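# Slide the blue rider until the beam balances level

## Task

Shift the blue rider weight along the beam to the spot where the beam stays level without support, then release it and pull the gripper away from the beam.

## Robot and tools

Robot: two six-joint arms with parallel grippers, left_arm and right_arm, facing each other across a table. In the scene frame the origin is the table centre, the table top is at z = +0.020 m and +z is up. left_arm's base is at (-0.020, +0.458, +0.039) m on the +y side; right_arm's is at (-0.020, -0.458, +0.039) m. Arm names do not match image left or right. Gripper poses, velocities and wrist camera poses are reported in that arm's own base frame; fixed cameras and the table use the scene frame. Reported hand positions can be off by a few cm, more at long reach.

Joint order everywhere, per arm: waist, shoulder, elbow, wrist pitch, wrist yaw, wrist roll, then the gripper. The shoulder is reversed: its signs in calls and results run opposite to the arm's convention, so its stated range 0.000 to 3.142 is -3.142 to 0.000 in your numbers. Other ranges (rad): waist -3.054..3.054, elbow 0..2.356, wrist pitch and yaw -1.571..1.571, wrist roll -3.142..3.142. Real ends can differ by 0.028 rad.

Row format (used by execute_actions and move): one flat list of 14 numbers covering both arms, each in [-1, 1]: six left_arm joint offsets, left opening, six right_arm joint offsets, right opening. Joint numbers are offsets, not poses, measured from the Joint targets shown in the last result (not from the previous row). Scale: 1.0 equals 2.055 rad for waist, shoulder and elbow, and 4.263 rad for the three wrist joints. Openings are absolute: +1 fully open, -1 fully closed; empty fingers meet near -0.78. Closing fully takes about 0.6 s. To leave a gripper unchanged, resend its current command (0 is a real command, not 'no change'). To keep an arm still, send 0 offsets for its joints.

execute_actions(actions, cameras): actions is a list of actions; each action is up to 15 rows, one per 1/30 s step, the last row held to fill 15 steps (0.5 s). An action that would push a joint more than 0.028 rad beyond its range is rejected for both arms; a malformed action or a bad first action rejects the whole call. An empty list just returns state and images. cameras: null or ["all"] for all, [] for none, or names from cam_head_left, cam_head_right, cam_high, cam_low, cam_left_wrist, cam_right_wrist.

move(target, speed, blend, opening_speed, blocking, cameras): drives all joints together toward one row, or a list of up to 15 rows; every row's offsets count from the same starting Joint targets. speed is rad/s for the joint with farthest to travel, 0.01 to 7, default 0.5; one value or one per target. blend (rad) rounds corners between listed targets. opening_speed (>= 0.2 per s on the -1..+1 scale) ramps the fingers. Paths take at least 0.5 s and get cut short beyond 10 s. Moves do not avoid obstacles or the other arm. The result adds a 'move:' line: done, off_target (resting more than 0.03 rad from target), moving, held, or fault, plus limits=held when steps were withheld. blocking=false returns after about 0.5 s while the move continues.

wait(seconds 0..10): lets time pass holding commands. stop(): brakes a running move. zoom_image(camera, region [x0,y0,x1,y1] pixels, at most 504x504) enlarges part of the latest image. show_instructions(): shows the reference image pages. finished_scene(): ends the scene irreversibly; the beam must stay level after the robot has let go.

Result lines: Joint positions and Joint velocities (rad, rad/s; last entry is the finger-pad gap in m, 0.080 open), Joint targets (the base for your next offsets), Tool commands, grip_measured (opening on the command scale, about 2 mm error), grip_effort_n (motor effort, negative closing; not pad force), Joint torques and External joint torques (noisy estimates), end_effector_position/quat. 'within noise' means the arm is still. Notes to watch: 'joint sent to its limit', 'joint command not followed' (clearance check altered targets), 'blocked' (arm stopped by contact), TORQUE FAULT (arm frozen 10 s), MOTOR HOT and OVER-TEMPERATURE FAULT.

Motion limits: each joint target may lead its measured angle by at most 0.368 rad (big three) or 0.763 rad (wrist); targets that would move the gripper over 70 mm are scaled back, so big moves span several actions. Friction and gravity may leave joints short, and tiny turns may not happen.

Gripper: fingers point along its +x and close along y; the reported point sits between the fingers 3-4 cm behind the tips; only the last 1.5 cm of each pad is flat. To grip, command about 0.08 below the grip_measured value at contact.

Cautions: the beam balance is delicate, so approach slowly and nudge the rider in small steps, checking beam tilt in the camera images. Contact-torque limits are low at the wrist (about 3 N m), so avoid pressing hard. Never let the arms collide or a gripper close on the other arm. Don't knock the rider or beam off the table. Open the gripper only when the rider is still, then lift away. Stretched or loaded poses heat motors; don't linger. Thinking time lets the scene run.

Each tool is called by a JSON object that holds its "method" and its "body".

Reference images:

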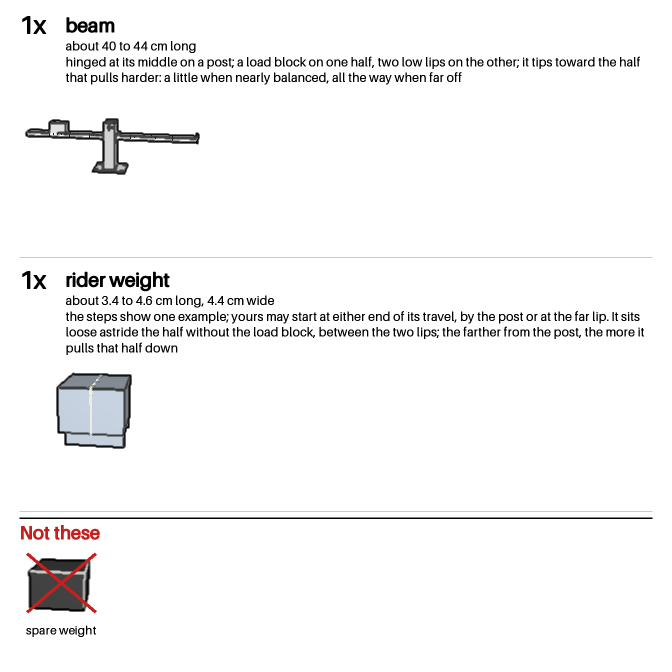

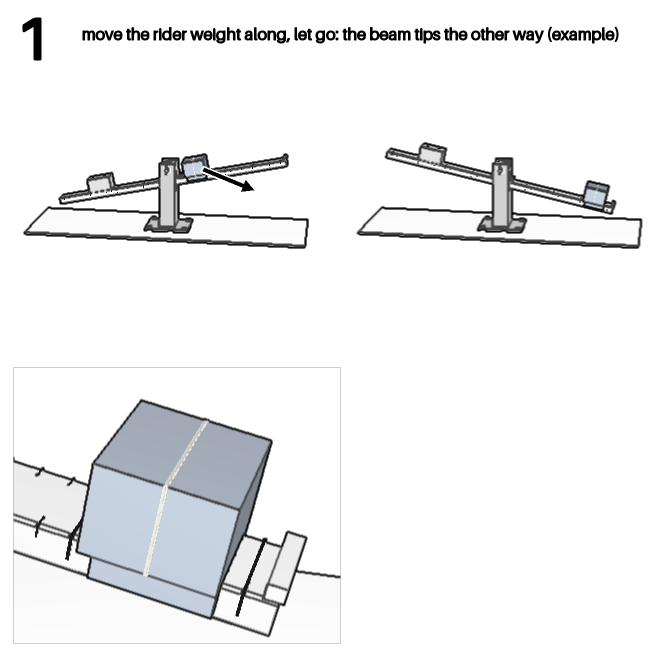

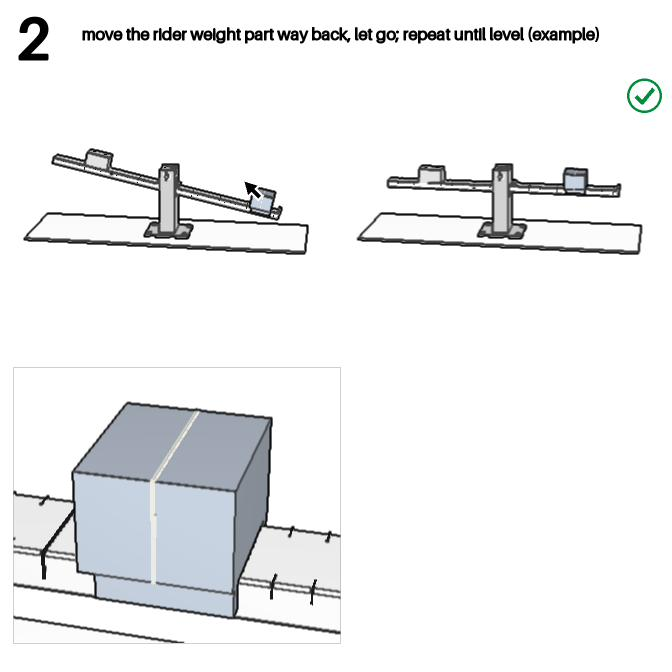

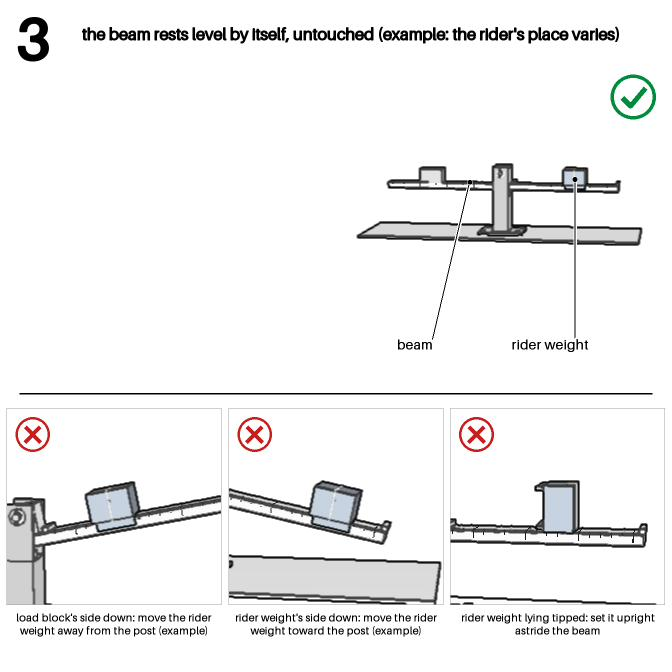

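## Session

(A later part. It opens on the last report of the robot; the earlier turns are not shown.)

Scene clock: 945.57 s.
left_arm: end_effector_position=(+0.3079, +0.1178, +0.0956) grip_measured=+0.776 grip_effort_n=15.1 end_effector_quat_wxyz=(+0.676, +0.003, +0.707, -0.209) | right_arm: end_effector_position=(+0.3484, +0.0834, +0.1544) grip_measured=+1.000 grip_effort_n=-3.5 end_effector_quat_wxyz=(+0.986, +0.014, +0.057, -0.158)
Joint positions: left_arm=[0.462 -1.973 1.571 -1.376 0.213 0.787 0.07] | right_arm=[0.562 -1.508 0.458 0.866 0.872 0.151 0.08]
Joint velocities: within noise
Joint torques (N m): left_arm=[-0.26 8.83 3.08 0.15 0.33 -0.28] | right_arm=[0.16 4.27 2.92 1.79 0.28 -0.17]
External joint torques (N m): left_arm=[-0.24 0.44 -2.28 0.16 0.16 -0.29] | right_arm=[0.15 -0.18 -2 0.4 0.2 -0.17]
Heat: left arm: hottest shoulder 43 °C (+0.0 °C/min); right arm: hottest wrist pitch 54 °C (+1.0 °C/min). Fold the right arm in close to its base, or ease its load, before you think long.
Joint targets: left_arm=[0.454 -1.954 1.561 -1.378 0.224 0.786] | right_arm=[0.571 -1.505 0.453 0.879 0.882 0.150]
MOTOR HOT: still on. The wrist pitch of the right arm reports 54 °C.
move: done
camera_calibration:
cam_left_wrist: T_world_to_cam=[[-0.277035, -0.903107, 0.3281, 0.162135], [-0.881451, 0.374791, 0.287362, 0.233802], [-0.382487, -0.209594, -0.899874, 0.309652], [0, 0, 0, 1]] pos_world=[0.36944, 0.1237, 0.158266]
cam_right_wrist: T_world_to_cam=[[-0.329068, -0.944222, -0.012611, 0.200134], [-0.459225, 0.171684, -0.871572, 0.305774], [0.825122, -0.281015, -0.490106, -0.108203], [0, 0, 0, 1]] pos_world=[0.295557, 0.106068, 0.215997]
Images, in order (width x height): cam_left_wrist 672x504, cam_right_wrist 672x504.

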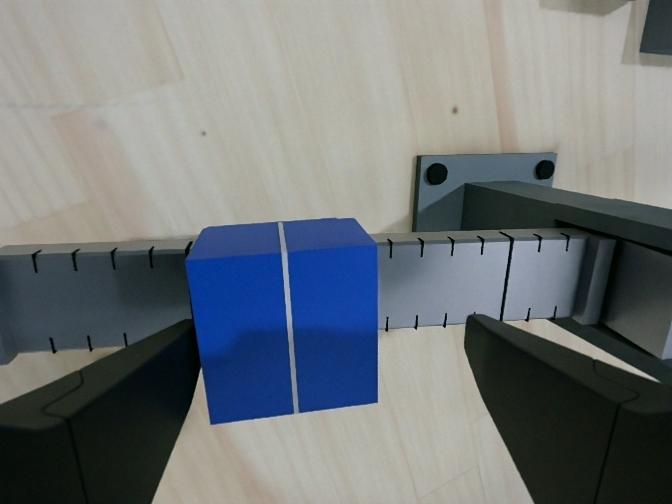

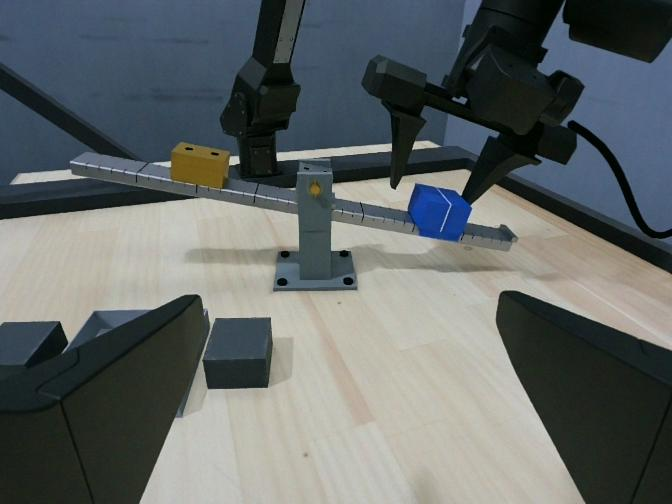

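{"method": "move", "body": {"target": [[0, 0, 0, 0, 0, 0, 0.415, 0, 0, 0, 0, 0, 0, 1.0], [0, 0, 0, 0, 0, 0, 0.49, 0, 0, 0, 0, 0, 0, 1.0]], "speed": 0.05, "opening_speed": 0.25, "cameras": ["cam_left_wrist", "cam_right_wrist"]}}

{"method": "zoom_image", "body": {"camera": "cam_right_wrist", "region": [60, 120, 310, 300]}}

{"method": "zoom_image", "body": {"camera": "cam_right_wrist", "region": [290, 130, 540, 310]}}

Scene clock: 973.67 s.
left_arm: end_effector_position=(+0.3079, +0.1178, +0.0956) grip_measured=+0.486 grip_effort_n=15.6 end_effector_quat_wxyz=(+0.676, +0.003, +0.707, -0.209) | right_arm: end_effector_position=(+0.3484, +0.0834, +0.1544) grip_measured=+1.000 grip_effort_n=-4.4 end_effector_quat_wxyz=(+0.986, +0.014, +0.057, -0.158)
Joint positions: left_arm=[0.462 -1.973 1.571 -1.376 0.213 0.787 0.057] | right_arm=[0.562 -1.508 0.458 0.866 0.872 0.151 0.08]
Joint velocities: within noise
Joint torques (N m): left_arm=[-0.23 8.85 3.06 0.15 0.32 -0.28] | right_arm=[0.18 4.27 2.99 1.79 0.29 -0.16]
External joint torques (N m): left_arm=[-0.19 0.35 -2.32 0.18 0.15 -0.29] | right_arm=[0.15 -0.28 -2.01 0.36 0.22 -0.16]
Heat: left arm: hottest shoulder 42 °C (-3.0 °C/min); right arm: hottest wrist pitch 54 °C (+0.0 °C/min). Fold the right arm in close to its base, or ease its load, before you think long.
Joint targets: left_arm=[0.454 -1.954 1.561 -1.378 0.224 0.786] | right_arm=[0.571 -1.505 0.453 0.879 0.882 0.150]
MOTOR HOT: still on. The wrist pitch of the right arm reports 54 °C.
move: done
camera_calibration:
cam_left_wrist: T_world_to_cam=[[-0.277035, -0.903107, 0.3281, 0.162135], [-0.881451, 0.374791, 0.287362, 0.233802], [-0.382487, -0.209594, -0.899874, 0.309652], [0, 0, 0, 1]] pos_world=[0.36944, 0.1237, 0.158266]
cam_right_wrist: T_world_to_cam=[[-0.329068, -0.944222, -0.012611, 0.200134], [-0.459225, 0.171684, -0.871572, 0.305774], [0.825122, -0.281015, -0.490106, -0.108203], [0, 0, 0, 1]] pos_world=[0.295557, 0.106068, 0.215997]
Images, in order (width x height): cam_left_wrist 672x504, cam_right_wrist 672x504.

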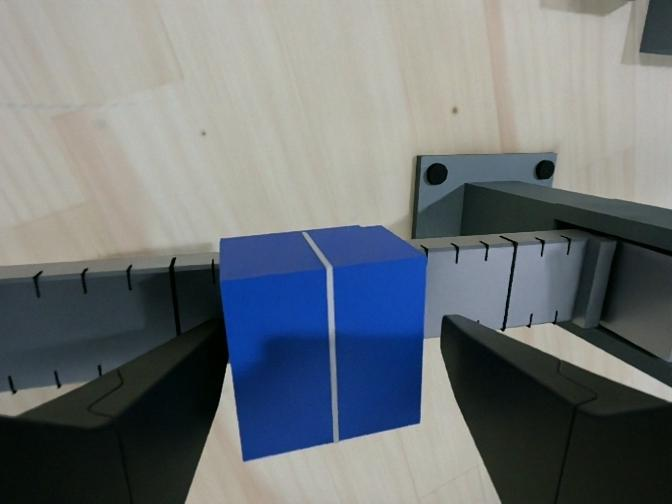

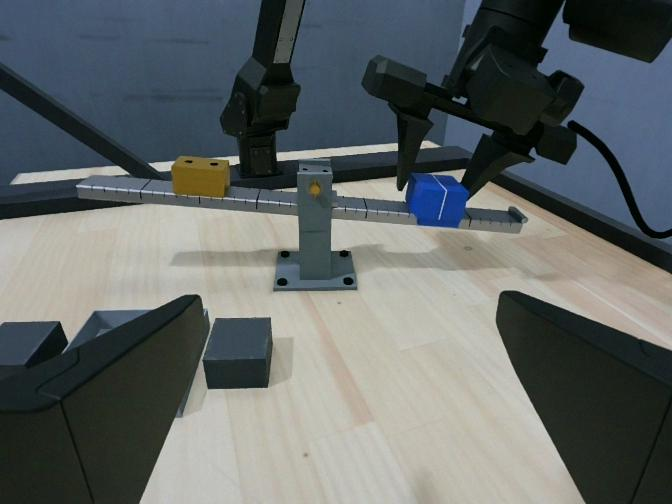

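Scaled by 2.016.

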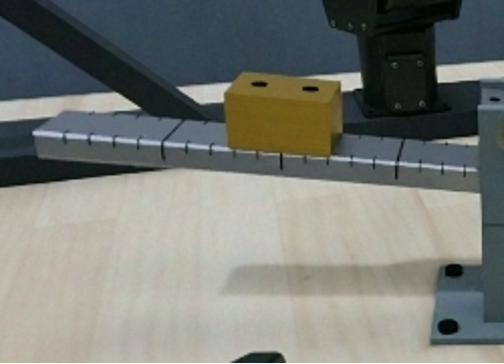

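Scaled by 2.016.

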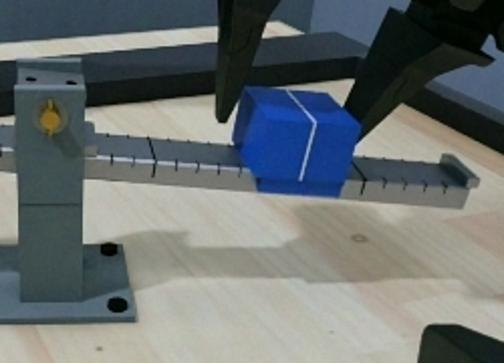

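{"method": "move", "body": {"target": [-0.02599, 0.05411, -0.02599, 0.01407, -0.02909, -0.0168, 0.645, 0, 0, 0, 0, 0, 0, 1.0], "speed": 0.08, "opening_speed": 0.3, "cameras": ["cam_left_wrist", "cam_right_wrist"]}}

{"method": "zoom_image", "body": {"camera": "cam_right_wrist", "region": [60, 120, 310, 300]}}

{"method": "zoom_image", "body": {"camera": "cam_right_wrist", "region": [290, 130, 540, 310]}}

Scene clock: 1030.47 s.
left_arm: end_effector_position=(+0.3045, +0.1152, +0.1144) grip_measured=+0.642 grip_effort_n=15.6 end_effector_quat_wxyz=(+0.687, +0.058, +0.708, -0.155) | right_arm: end_effector_position=(+0.3484, +0.0834, +0.1544) grip_measured=+1.000 grip_effort_n=-3.5 end_effector_quat_wxyz=(+0.986, +0.014, +0.057, -0.158)
Joint positions: left_arm=[0.408 -1.861 1.519 -1.327 0.101 0.715 0.064] | right_arm=[0.562 -1.508 0.458 0.866 0.872 0.151 0.08]
Joint velocities: within noise
Joint torques (N m): left_arm=[-0.27 8.36 3.22 0.46 -0.1 -0.3] | right_arm=[0.12 4.28 2.94 1.8 0.3 -0.17]
External joint torques (N m): left_arm=[-0.29 0.53 -2.35 0.31 -0.2 -0.3] | right_arm=[0.1 -0.19 -1.96 0.4 0.21 -0.18]
Heat: left arm: hottest shoulder 42 °C (+0.0 °C/min); right arm: hottest wrist pitch 55 °C (+1.0 °C/min). Fold the right arm in close to its base, or ease its load, before you think long.
Joint targets: left_arm=[0.401 -1.843 1.507 -1.318 0.100 0.714] | right_arm=[0.571 -1.505 0.453 0.879 0.882 0.150]
MOTOR HOT: still on. The wrist pitch of the right arm reports 55 °C.
move: done
camera_calibration:
cam_left_wrist: T_world_to_cam=[[-0.286536, -0.941424, 0.177814, 0.17708], [-0.892524, 0.329763, 0.307664, 0.232512], [-0.348279, -0.0705468, -0.934733, 0.30225], [0, 0, 0, 1]] pos_world=[0.363529, 0.111357, 0.1795]
cam_right_wrist: T_world_to_cam=[[-0.329068, -0.944222, -0.012611, 0.200134], [-0.459225, 0.171684, -0.871572, 0.305774], [0.825122, -0.281015, -0.490106, -0.108203], [0, 0, 0, 1]] pos_world=[0.295557, 0.106068, 0.215997]
Images, in order (width x height): cam_left_wrist 672x504, cam_right_wrist 672x504.

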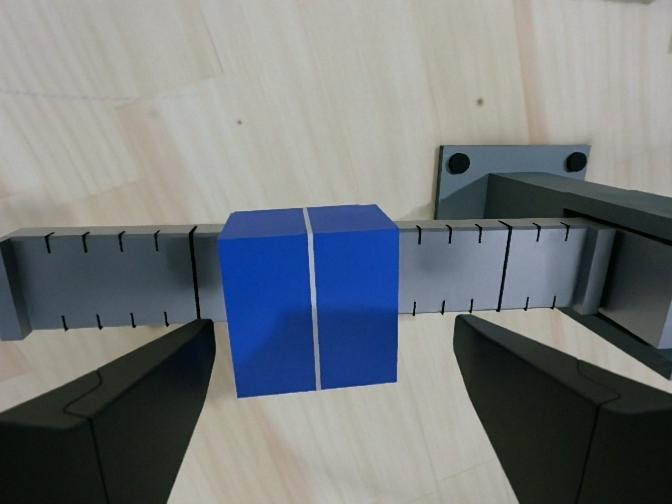

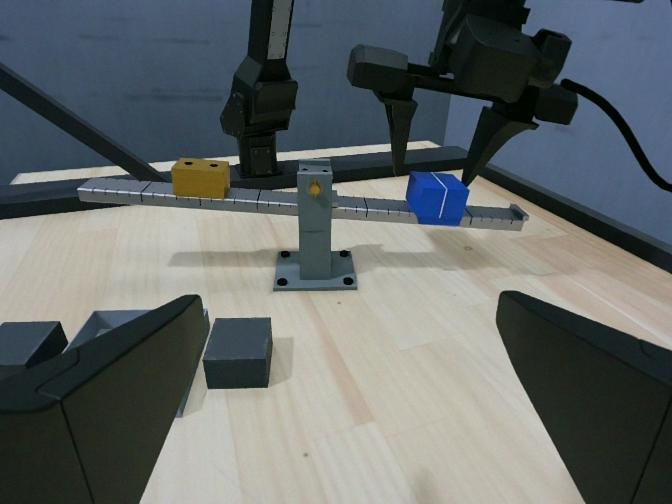

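Scaled by 2.016.

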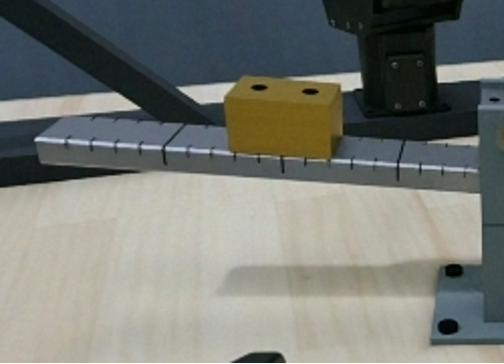

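Scaled by 2.016.

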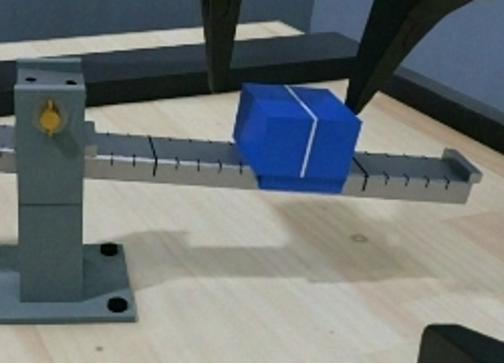

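{"method": "zoom_image", "body": {"camera": "cam_right_wrist", "region": [260, 150, 380, 300]}}

{"method": "zoom_image", "body": {"camera": "cam_right_wrist", "region": [70, 165, 190, 225]}}

{"method": "zoom_image", "body": {"camera": "cam_right_wrist", "region": [180, 165, 300, 225]}}

{"method": "zoom_image", "body": {"camera": "cam_right_wrist", "region": [330, 175, 450, 235]}}

{"method": "zoom_image", "body": {"camera": "cam_right_wrist", "region": [420, 185, 540, 245]}}

Scaled by 3.360.

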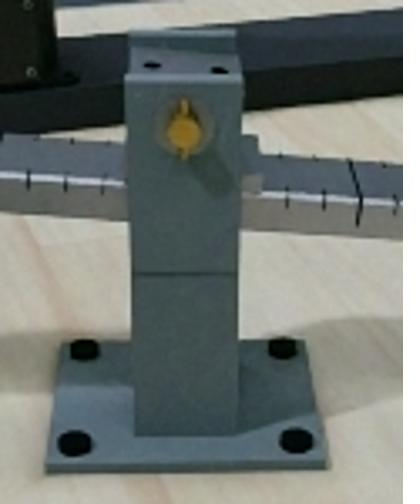

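Scaled by 4.200.

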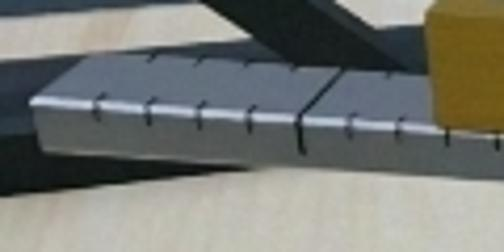

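Scaled by 4.200.

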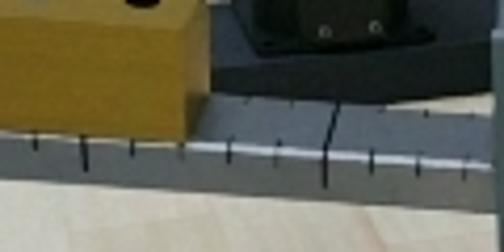

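Scaled by 4.200.

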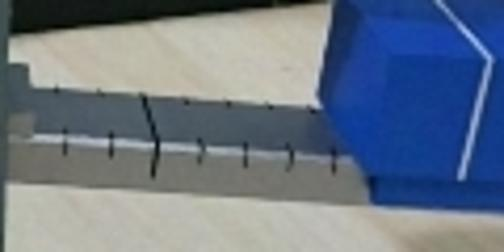

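Scaled by 4.200.

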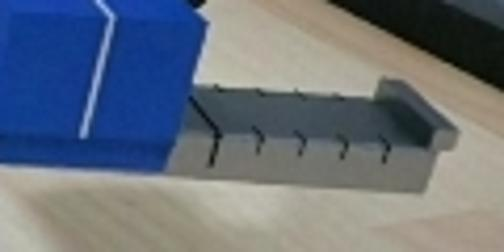

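{"method": "zoom_image", "body": {"camera": "cam_right_wrist", "region": [0, 150, 200, 250]}}

{"method": "zoom_image", "body": {"camera": "cam_right_wrist", "region": [320, 120, 520, 220]}}

{"method": "zoom_image", "body": {"camera": "cam_right_wrist", "region": [472, 130, 672, 280]}}

Scaled by 2.520.

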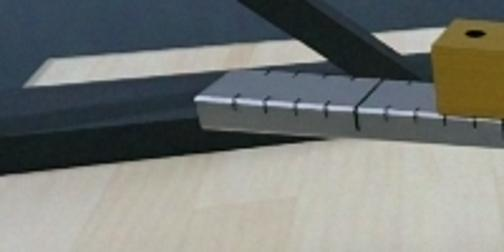

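Scaled by 2.520.

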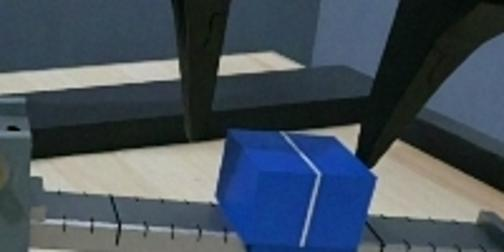

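Scaled by 2.520.

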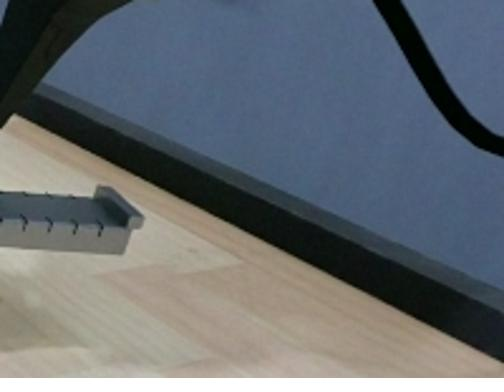

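{"method": "move", "body": {"target": [-0.00895, 0.00448, 0.02238, -0.00493, 0.00281, -0.00446, 0.642, 0, 0, 0, 0, 0, 0, 1.0], "speed": 0.04, "cameras": ["cam_left_wrist", "cam_right_wrist"]}}

{"method": "zoom_image", "body": {"camera": "cam_right_wrist", "region": [70, 165, 190, 225]}}

{"method": "zoom_image", "body": {"camera": "cam_right_wrist", "region": [380, 130, 540, 250]}}

Scene clock: 1234.03 s.
left_arm: end_effector_position=(+0.3049, +0.1094, +0.1189) grip_measured=+0.642 grip_effort_n=0.7 end_effector_quat_wxyz=(+0.687, +0.058, +0.708, -0.154) | right_arm: end_effector_position=(+0.3484, +0.0834, +0.1544) grip_measured=+1.000 grip_effort_n=-3.5 end_effector_quat_wxyz=(+0.986, +0.014, +0.057, -0.158)
Joint positions: left_arm=[0.391 -1.852 1.525 -1.341 0.101 0.697 0.064] | right_arm=[0.562 -1.508 0.458 0.866 0.872 0.151 0.08]
Joint velocities: within noise
Joint torques (N m): left_arm=[-0.35 8.23 7.28 -0.06 0.28 -0.29] | right_arm=[0.16 4.34 2.97 1.8 0.31 -0.21]
External joint torques (N m): left_arm=[-0.28 0.48 1.62 -0.26 0.18 -0.3] | right_arm=[0.16 -0.14 -1.97 0.39 0.22 -0.21]
Heat: left arm: hottest shoulder 44 °C (+1.0 °C/min); right arm: hottest wrist pitch 56 °C (+0.0 °C/min). Fold the right arm in close to its base, or ease its load, before you think long.
Joint targets: left_arm=[0.383 -1.834 1.553 -1.339 0.112 0.695] | right_arm=[0.571 -1.505 0.453 0.879 0.882 0.150]
MOTOR HOT: still on. The wrist pitch of the right arm reports 56 °C.
move: done
camera_calibration:
cam_left_wrist: T_world_to_cam=[[-0.285171, -0.942056, 0.176657, 0.170749], [-0.892615, 0.328168, 0.309102, 0.233424], [-0.349164, -0.0695397, -0.934478, 0.306388], [0, 0, 0, 1]] pos_world=[0.36403, 0.105559, 0.183997]
cam_right_wrist: T_world_to_cam=[[-0.329068, -0.944222, -0.012611, 0.200134], [-0.459225, 0.171684, -0.871572, 0.305774], [0.825122, -0.281015, -0.490106, -0.108203], [0, 0, 0, 1]] pos_world=[0.295557, 0.106068, 0.215997]
Images, in order (width x height): cam_left_wrist 672x504, cam_right_wrist 672x504.

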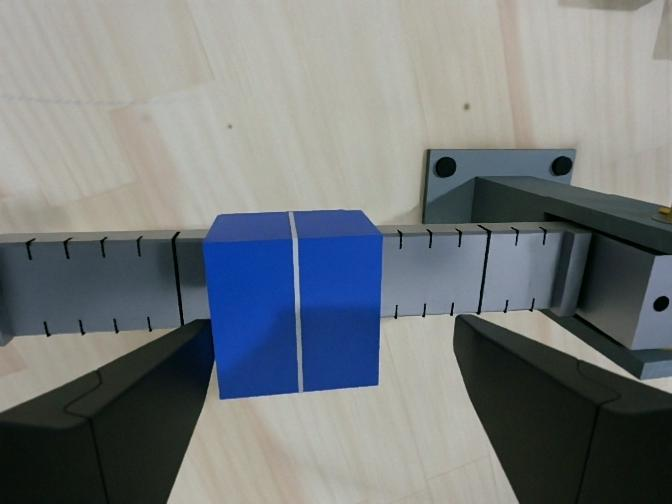

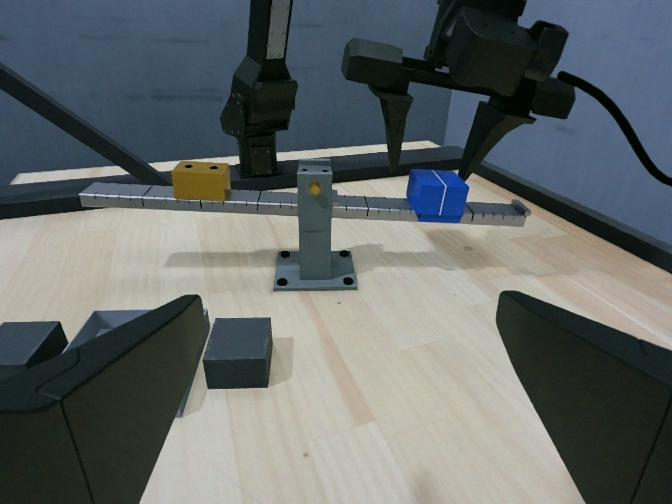

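Scaled by 4.200.

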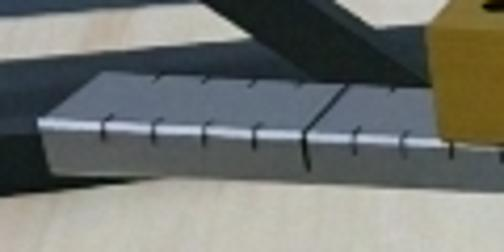

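Scaled by 3.150.

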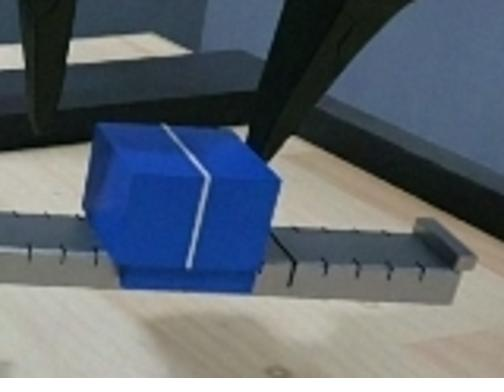

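{"method": "move", "body": {"target": [0, 0, 0, 0, 0, 0, 0.74, 0, 0, 0, 0, 0, 0, 1.0], "speed": 0.04, "opening_speed": 0.3, "cameras": ["cam_left_wrist", "cam_right_wrist"]}}

{"method": "zoom_image", "body": {"camera": "cam_right_wrist", "region": [70, 165, 190, 225]}}

{"method": "zoom_image", "body": {"camera": "cam_right_wrist", "region": [380, 130, 540, 250]}}

Scene clock: 1241.57 s.
left_arm: end_effector_position=(+0.3052, +0.1087, +0.1189) grip_measured=+0.736 grip_effort_n=15.1 end_effector_quat_wxyz=(+0.687, +0.058, +0.708, -0.155) | right_arm: end_effector_position=(+0.3484, +0.0834, +0.1544) grip_measured=+1.000 grip_effort_n=-3.5 end_effector_quat_wxyz=(+0.986, +0.014, +0.057, -0.158)
Joint positions: left_arm=[0.39 -1.852 1.525 -1.341 0.102 0.697 0.068] | right_arm=[0.562 -1.508 0.458 0.866 0.872 0.151 0.08]
Joint velocities: within noise
Joint torques (N m): left_arm=[-0.25 8.27 7.27 -0.05 0.24 -0.28] | right_arm=[0.19 4.3 2.9 1.81 0.31 -0.17]
External joint torques (N m): left_arm=[-0.18 0.51 1.65 -0.23 0.13 -0.28] | right_arm=[0.15 -0.21 -2.05 0.4 0.22 -0.17]
Heat: left arm: hottest shoulder 44 °C (+1.0 °C/min); right arm: hottest wrist pitch 56 °C (+0.0 °C/min). Fold the right arm in close to its base, or ease its load, before you think long.
Joint targets: left_arm=[0.383 -1.834 1.553 -1.339 0.112 0.695] | right_arm=[0.571 -1.505 0.453 0.879 0.882 0.150]
MOTOR HOT: still on. The wrist pitch of the right arm reports 56 °C.
move: done
camera_calibration:
cam_left_wrist: T_world_to_cam=[[-0.28651, -0.941426, 0.177846, 0.170441], [-0.892381, 0.32978, 0.30806, 0.233736], [-0.348665, -0.0704439, -0.934596, 0.306353], [0, 0, 0, 1]] pos_world=[0.364229, 0.104957, 0.183999]
cam_right_wrist: T_world_to_cam=[[-0.329068, -0.944222, -0.012611, 0.200134], [-0.459225, 0.171684, -0.871572, 0.305774], [0.825122, -0.281015, -0.490106, -0.108203], [0, 0, 0, 1]] pos_world=[0.295557, 0.106068, 0.215997]
Images, in order (width x height): cam_left_wrist 672x504, cam_right_wrist 672x504.

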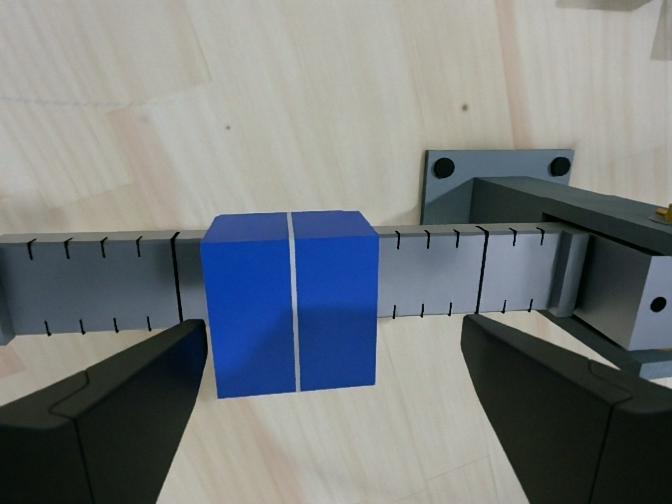

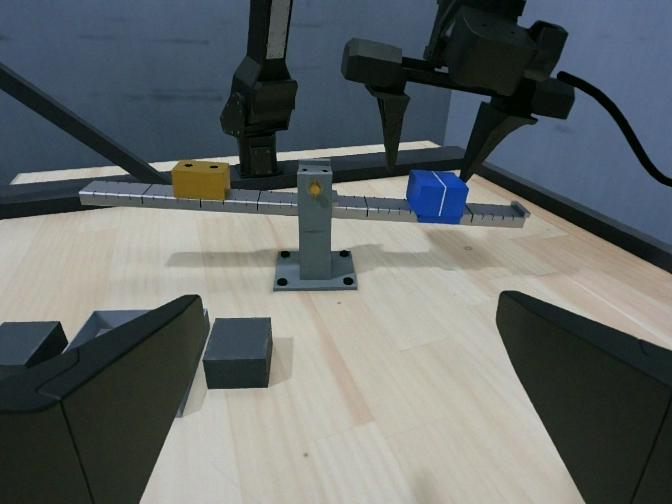

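Scaled by 4.200.

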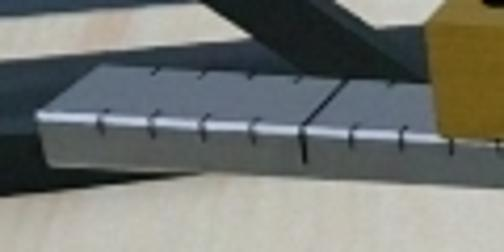

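Scaled by 3.150.

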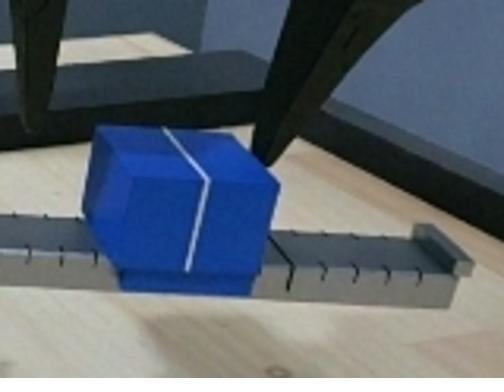

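{"method": "move", "body": {"target": [[0, 0, 0, 0, 0, 0, 0.51, 0, 0, 0, 0, 0, 0, 1.0], [0, 0, 0, 0, 0, 0, 0.61, 0, 0, 0, 0, 0, 0, 1.0]], "speed": 0.04, "opening_speed": 0.2, "cameras": ["cam_left_wrist", "cam_right_wrist"]}}

{"method": "zoom_image", "body": {"camera": "cam_right_wrist", "region": [70, 165, 190, 225]}}

{"method": "zoom_image", "body": {"camera": "cam_right_wrist", "region": [380, 130, 540, 250]}}

{"method": "zoom_image", "body": {"camera": "cam_right_wrist", "region": [180, 165, 300, 225]}}

{"method": "zoom_image", "body": {"camera": "cam_right_wrist", "region": [330, 175, 450, 235]}}

{"method": "zoom_image", "body": {"camera": "cam_right_wrist", "region": [420, 185, 540, 245]}}

Scene clock: 1255.90 s.
left_arm: end_effector_position=(+0.3055, +0.1088, +0.1193) grip_measured=+0.606 grip_effort_n=15.1 end_effector_quat_wxyz=(+0.687, +0.058, +0.707, -0.154) | right_arm: end_effector_position=(+0.3484, +0.0834, +0.1544) grip_measured=+1.000 grip_effort_n=-3.5 end_effector_quat_wxyz=(+0.986, +0.014, +0.057, -0.158)
Joint positions: left_arm=[0.39 -1.852 1.527 -1.341 0.102 0.697 0.062] | right_arm=[0.562 -1.508 0.458 0.866 0.872 0.151 0.08]
Joint velocities: within noise
Joint torques (N m): left_arm=[-0.23 8.26 7.21 -0.04 0.24 -0.29] | right_arm=[0.27 4.36 2.96 1.79 0.28 -0.18]
External joint torques (N m): left_arm=[-0.15 0.47 1.58 -0.22 0.13 -0.3] | right_arm=[0.28 -0.15 -1.99 0.38 0.19 -0.19]
Heat: left arm: hottest shoulder 45 °C (+2.0 °C/min); right arm: hottest wrist pitch 56 °C (+0.0 °C/min). Fold the right arm in close to its base, or ease its load, before you think long.
Joint targets: left_arm=[0.383 -1.834 1.553 -1.339 0.112 0.695] | right_arm=[0.571 -1.505 0.453 0.879 0.882 0.150]
MOTOR HOT: still on. The wrist pitch of the right arm reports 56 °C.
move: done
camera_calibration:
cam_left_wrist: T_world_to_cam=[[-0.286736, -0.94155, 0.176822, 0.170833], [-0.892825, 0.329554, 0.307015, 0.234224], [-0.347342, -0.0698388, -0.935134, 0.306394], [0, 0, 0, 1]] pos_world=[0.364529, 0.105057, 0.184402]
cam_right_wrist: T_world_to_cam=[[-0.329068, -0.944222, -0.012611, 0.200134], [-0.459225, 0.171684, -0.871572, 0.305774], [0.825122, -0.281015, -0.490106, -0.108203], [0, 0, 0, 1]] pos_world=[0.295557, 0.106068, 0.215997]
Images, in order (width x height): cam_left_wrist 672x504, cam_right_wrist 672x504.

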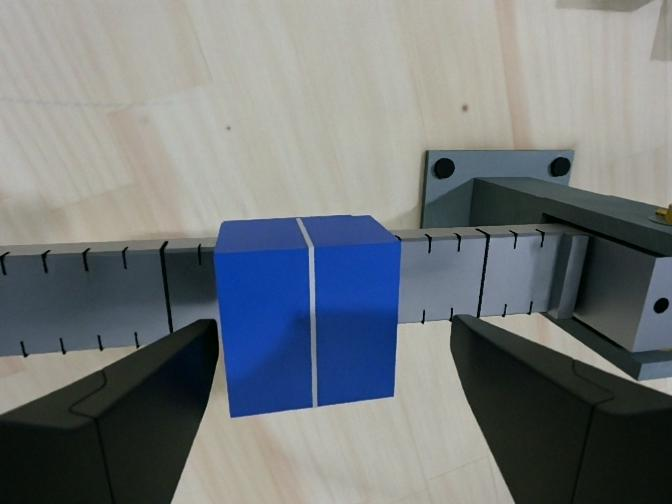

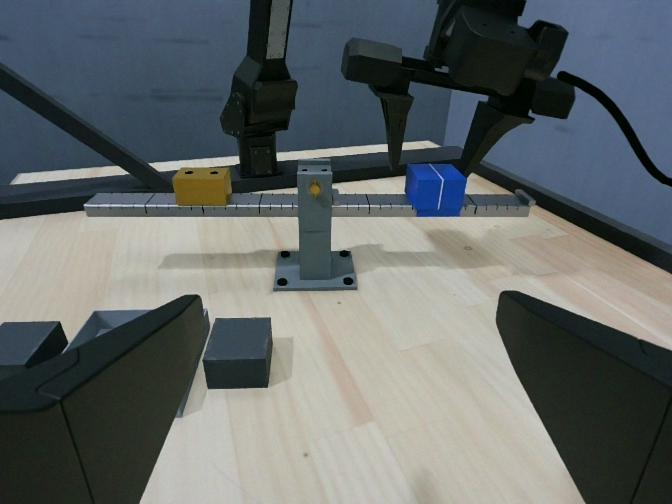

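Scaled by 4.200.

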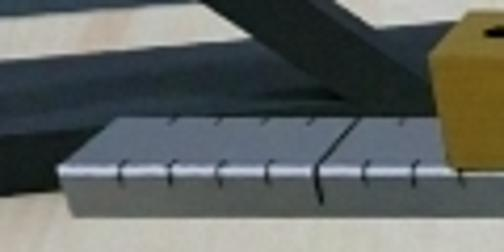

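Scaled by 3.150.

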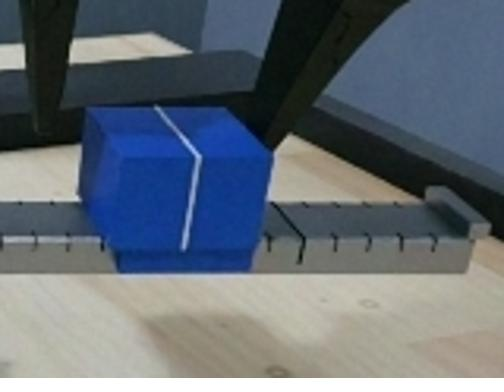

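Scaled by 4.200.

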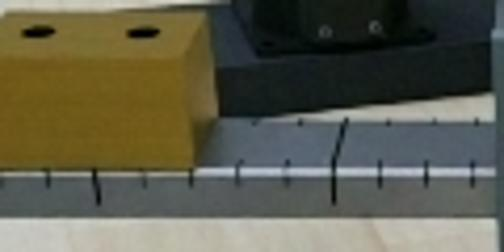

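Scaled by 4.200.

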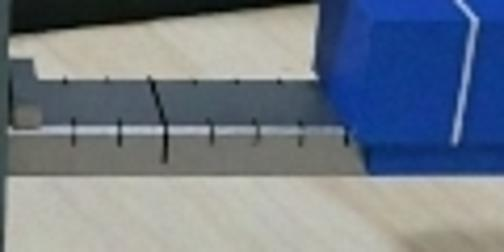

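Scaled by 4.200.

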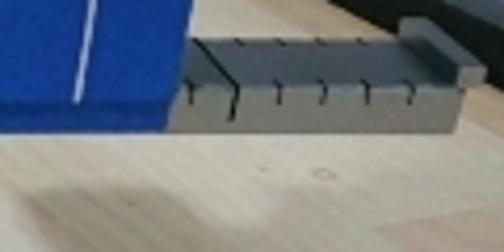

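{"method": "zoom_image", "body": {"camera": "cam_right_wrist", "region": [288, 156, 348, 186]}}

{"method": "zoom_image", "body": {"camera": "cam_right_wrist", "region": [288, 216, 348, 246]}}

{"method": "zoom_image", "body": {"camera": "cam_right_wrist", "region": [266, 244, 366, 294]}}

Scaled by 8.400.

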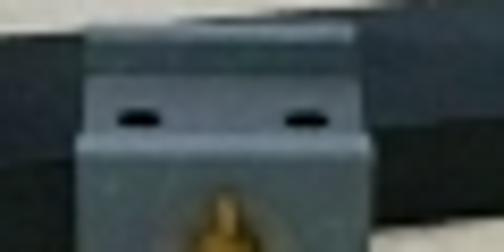

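Scaled by 8.400.

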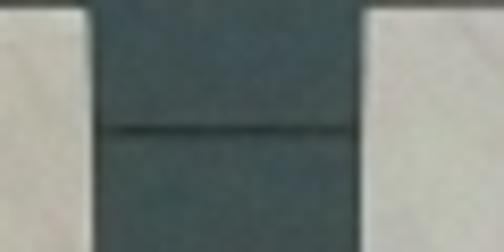

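Scaled by 5.040.

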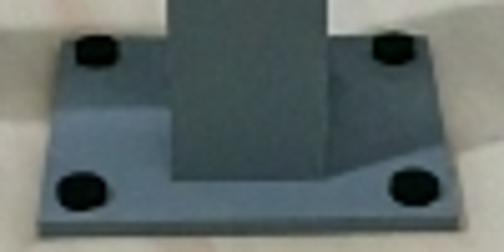

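{"method": "move", "body": {"target": [0, 0, 0, 0, 0, 0, 0.8, 0, 0, 0, 0, 0, 0, 1.0], "speed": 0.04, "opening_speed": 0.3}}

{"method": "zoom_image", "body": {"camera": "cam_low", "region": [200, 100, 420, 400]}}

{"method": "zoom_image", "body": {"camera": "cam_right_wrist", "region": [380, 130, 540, 250]}}

{"method": "zoom_image", "body": {"camera": "cam_right_wrist", "region": [70, 165, 190, 225]}}

Scene clock: 1314.27 s.
left_arm: end_effector_position=(+0.3055, +0.1088, +0.1193) grip_measured=+0.796 grip_effort_n=15.1 end_effector_quat_wxyz=(+0.687, +0.058, +0.707, -0.154) | right_arm: end_effector_position=(+0.3484, +0.0834, +0.1544) grip_measured=+1.000 grip_effort_n=-3.5 end_effector_quat_wxyz=(+0.986, +0.014, +0.057, -0.158)
Joint positions: left_arm=[0.39 -1.852 1.527 -1.341 0.102 0.697 0.071] | right_arm=[0.562 -1.508 0.458 0.866 0.872 0.151 0.08]
Joint velocities: within noise
Joint torques (N m): left_arm=[-0.24 8.27 7.2 -0.04 0.24 -0.28] | right_arm=[0.17 4.25 2.93 1.79 0.28 -0.2]
External joint torques (N m): left_arm=[-0.19 0.58 1.62 -0.22 0.14 -0.29] | right_arm=[0.15 -0.23 -2.01 0.39 0.2 -0.2]
Heat: left arm: hottest shoulder 46 °C (+1.0 °C/min); right arm: hottest wrist pitch 57 °C (+1.0 °C/min). Fold the right arm in close to its base, or ease its load, before you think long.
Joint targets: left_arm=[0.383 -1.834 1.553 -1.339 0.112 0.695] | right_arm=[0.571 -1.505 0.453 0.879 0.882 0.150]
MOTOR HOT: still on. The wrist pitch of the right arm reports 57 °C.
move: done
camera_calibration:
cam_left_wrist: T_world_to_cam=[[-0.286736, -0.94155, 0.176822, 0.170833], [-0.892825, 0.329554, 0.307015, 0.234224], [-0.347342, -0.0698388, -0.935134, 0.306394], [0, 0, 0, 1]] pos_world=[0.364529, 0.105057, 0.184402]
cam_right_wrist: T_world_to_cam=[[-0.329068, -0.944222, -0.012611, 0.200134], [-0.459225, 0.171684, -0.871572, 0.305774], [0.825122, -0.281015, -0.490106, -0.108203], [0, 0, 0, 1]] pos_world=[0.295557, 0.106068, 0.215997]

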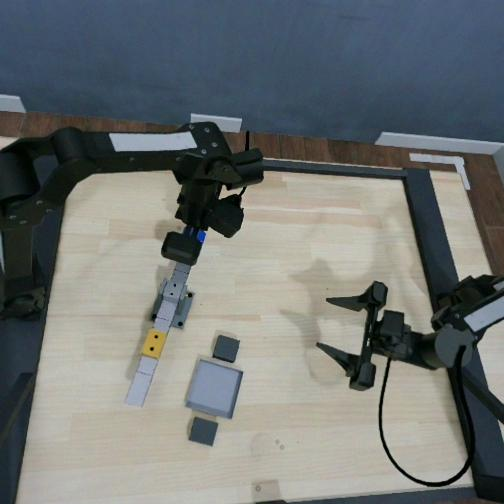

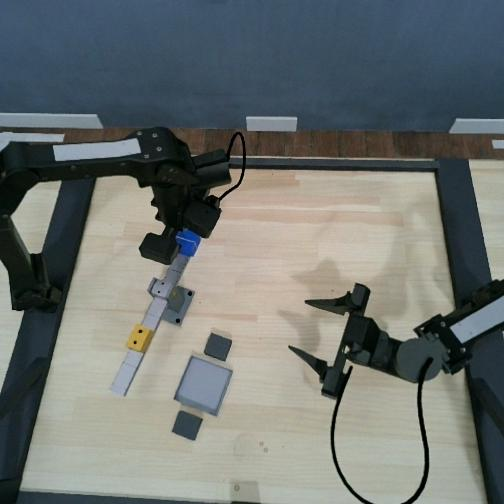

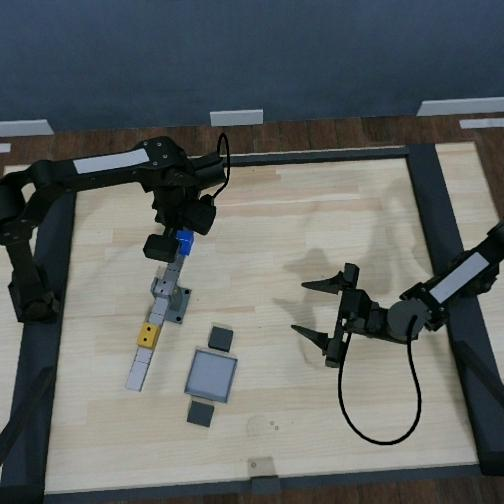

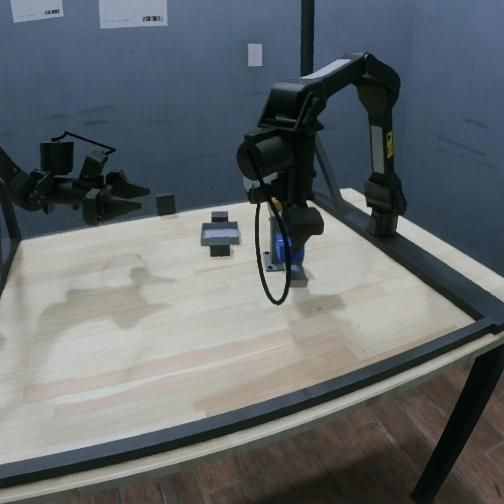

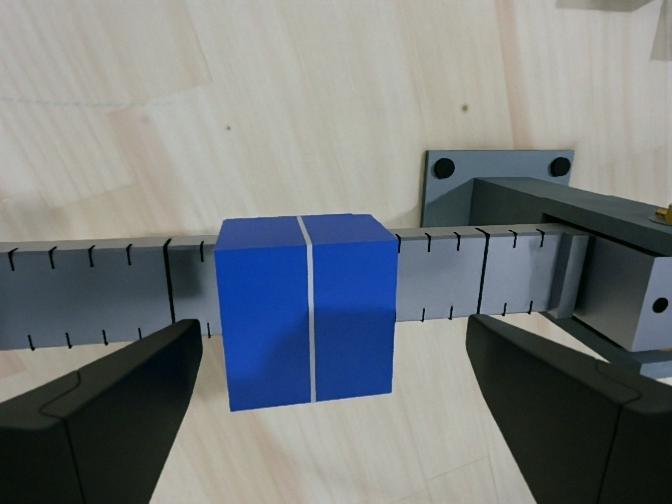

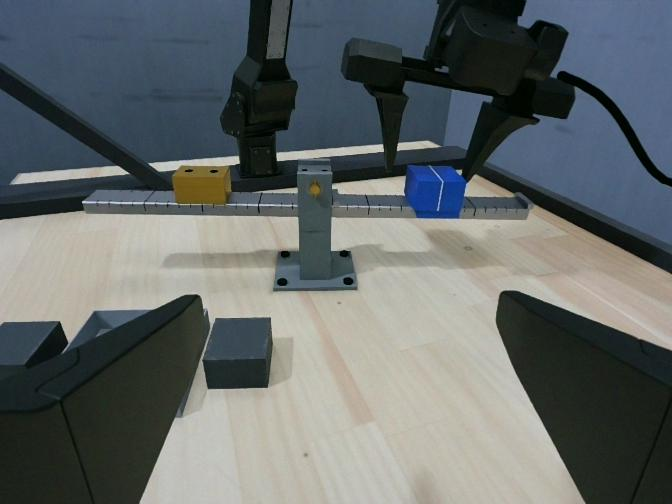

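Scaled by 1.680.

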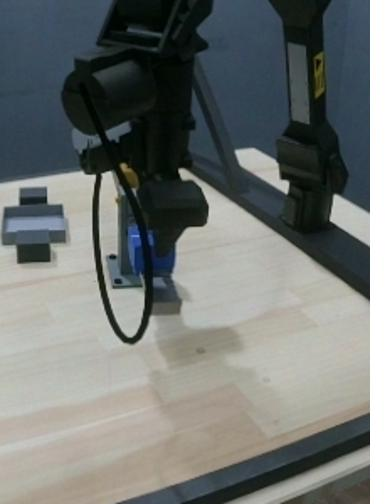

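Scaled by 3.150.

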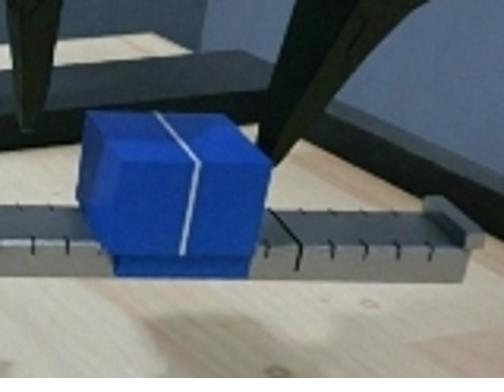

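Scaled by 4.200.

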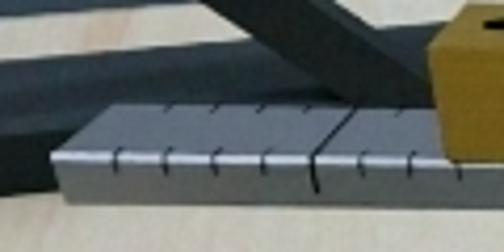

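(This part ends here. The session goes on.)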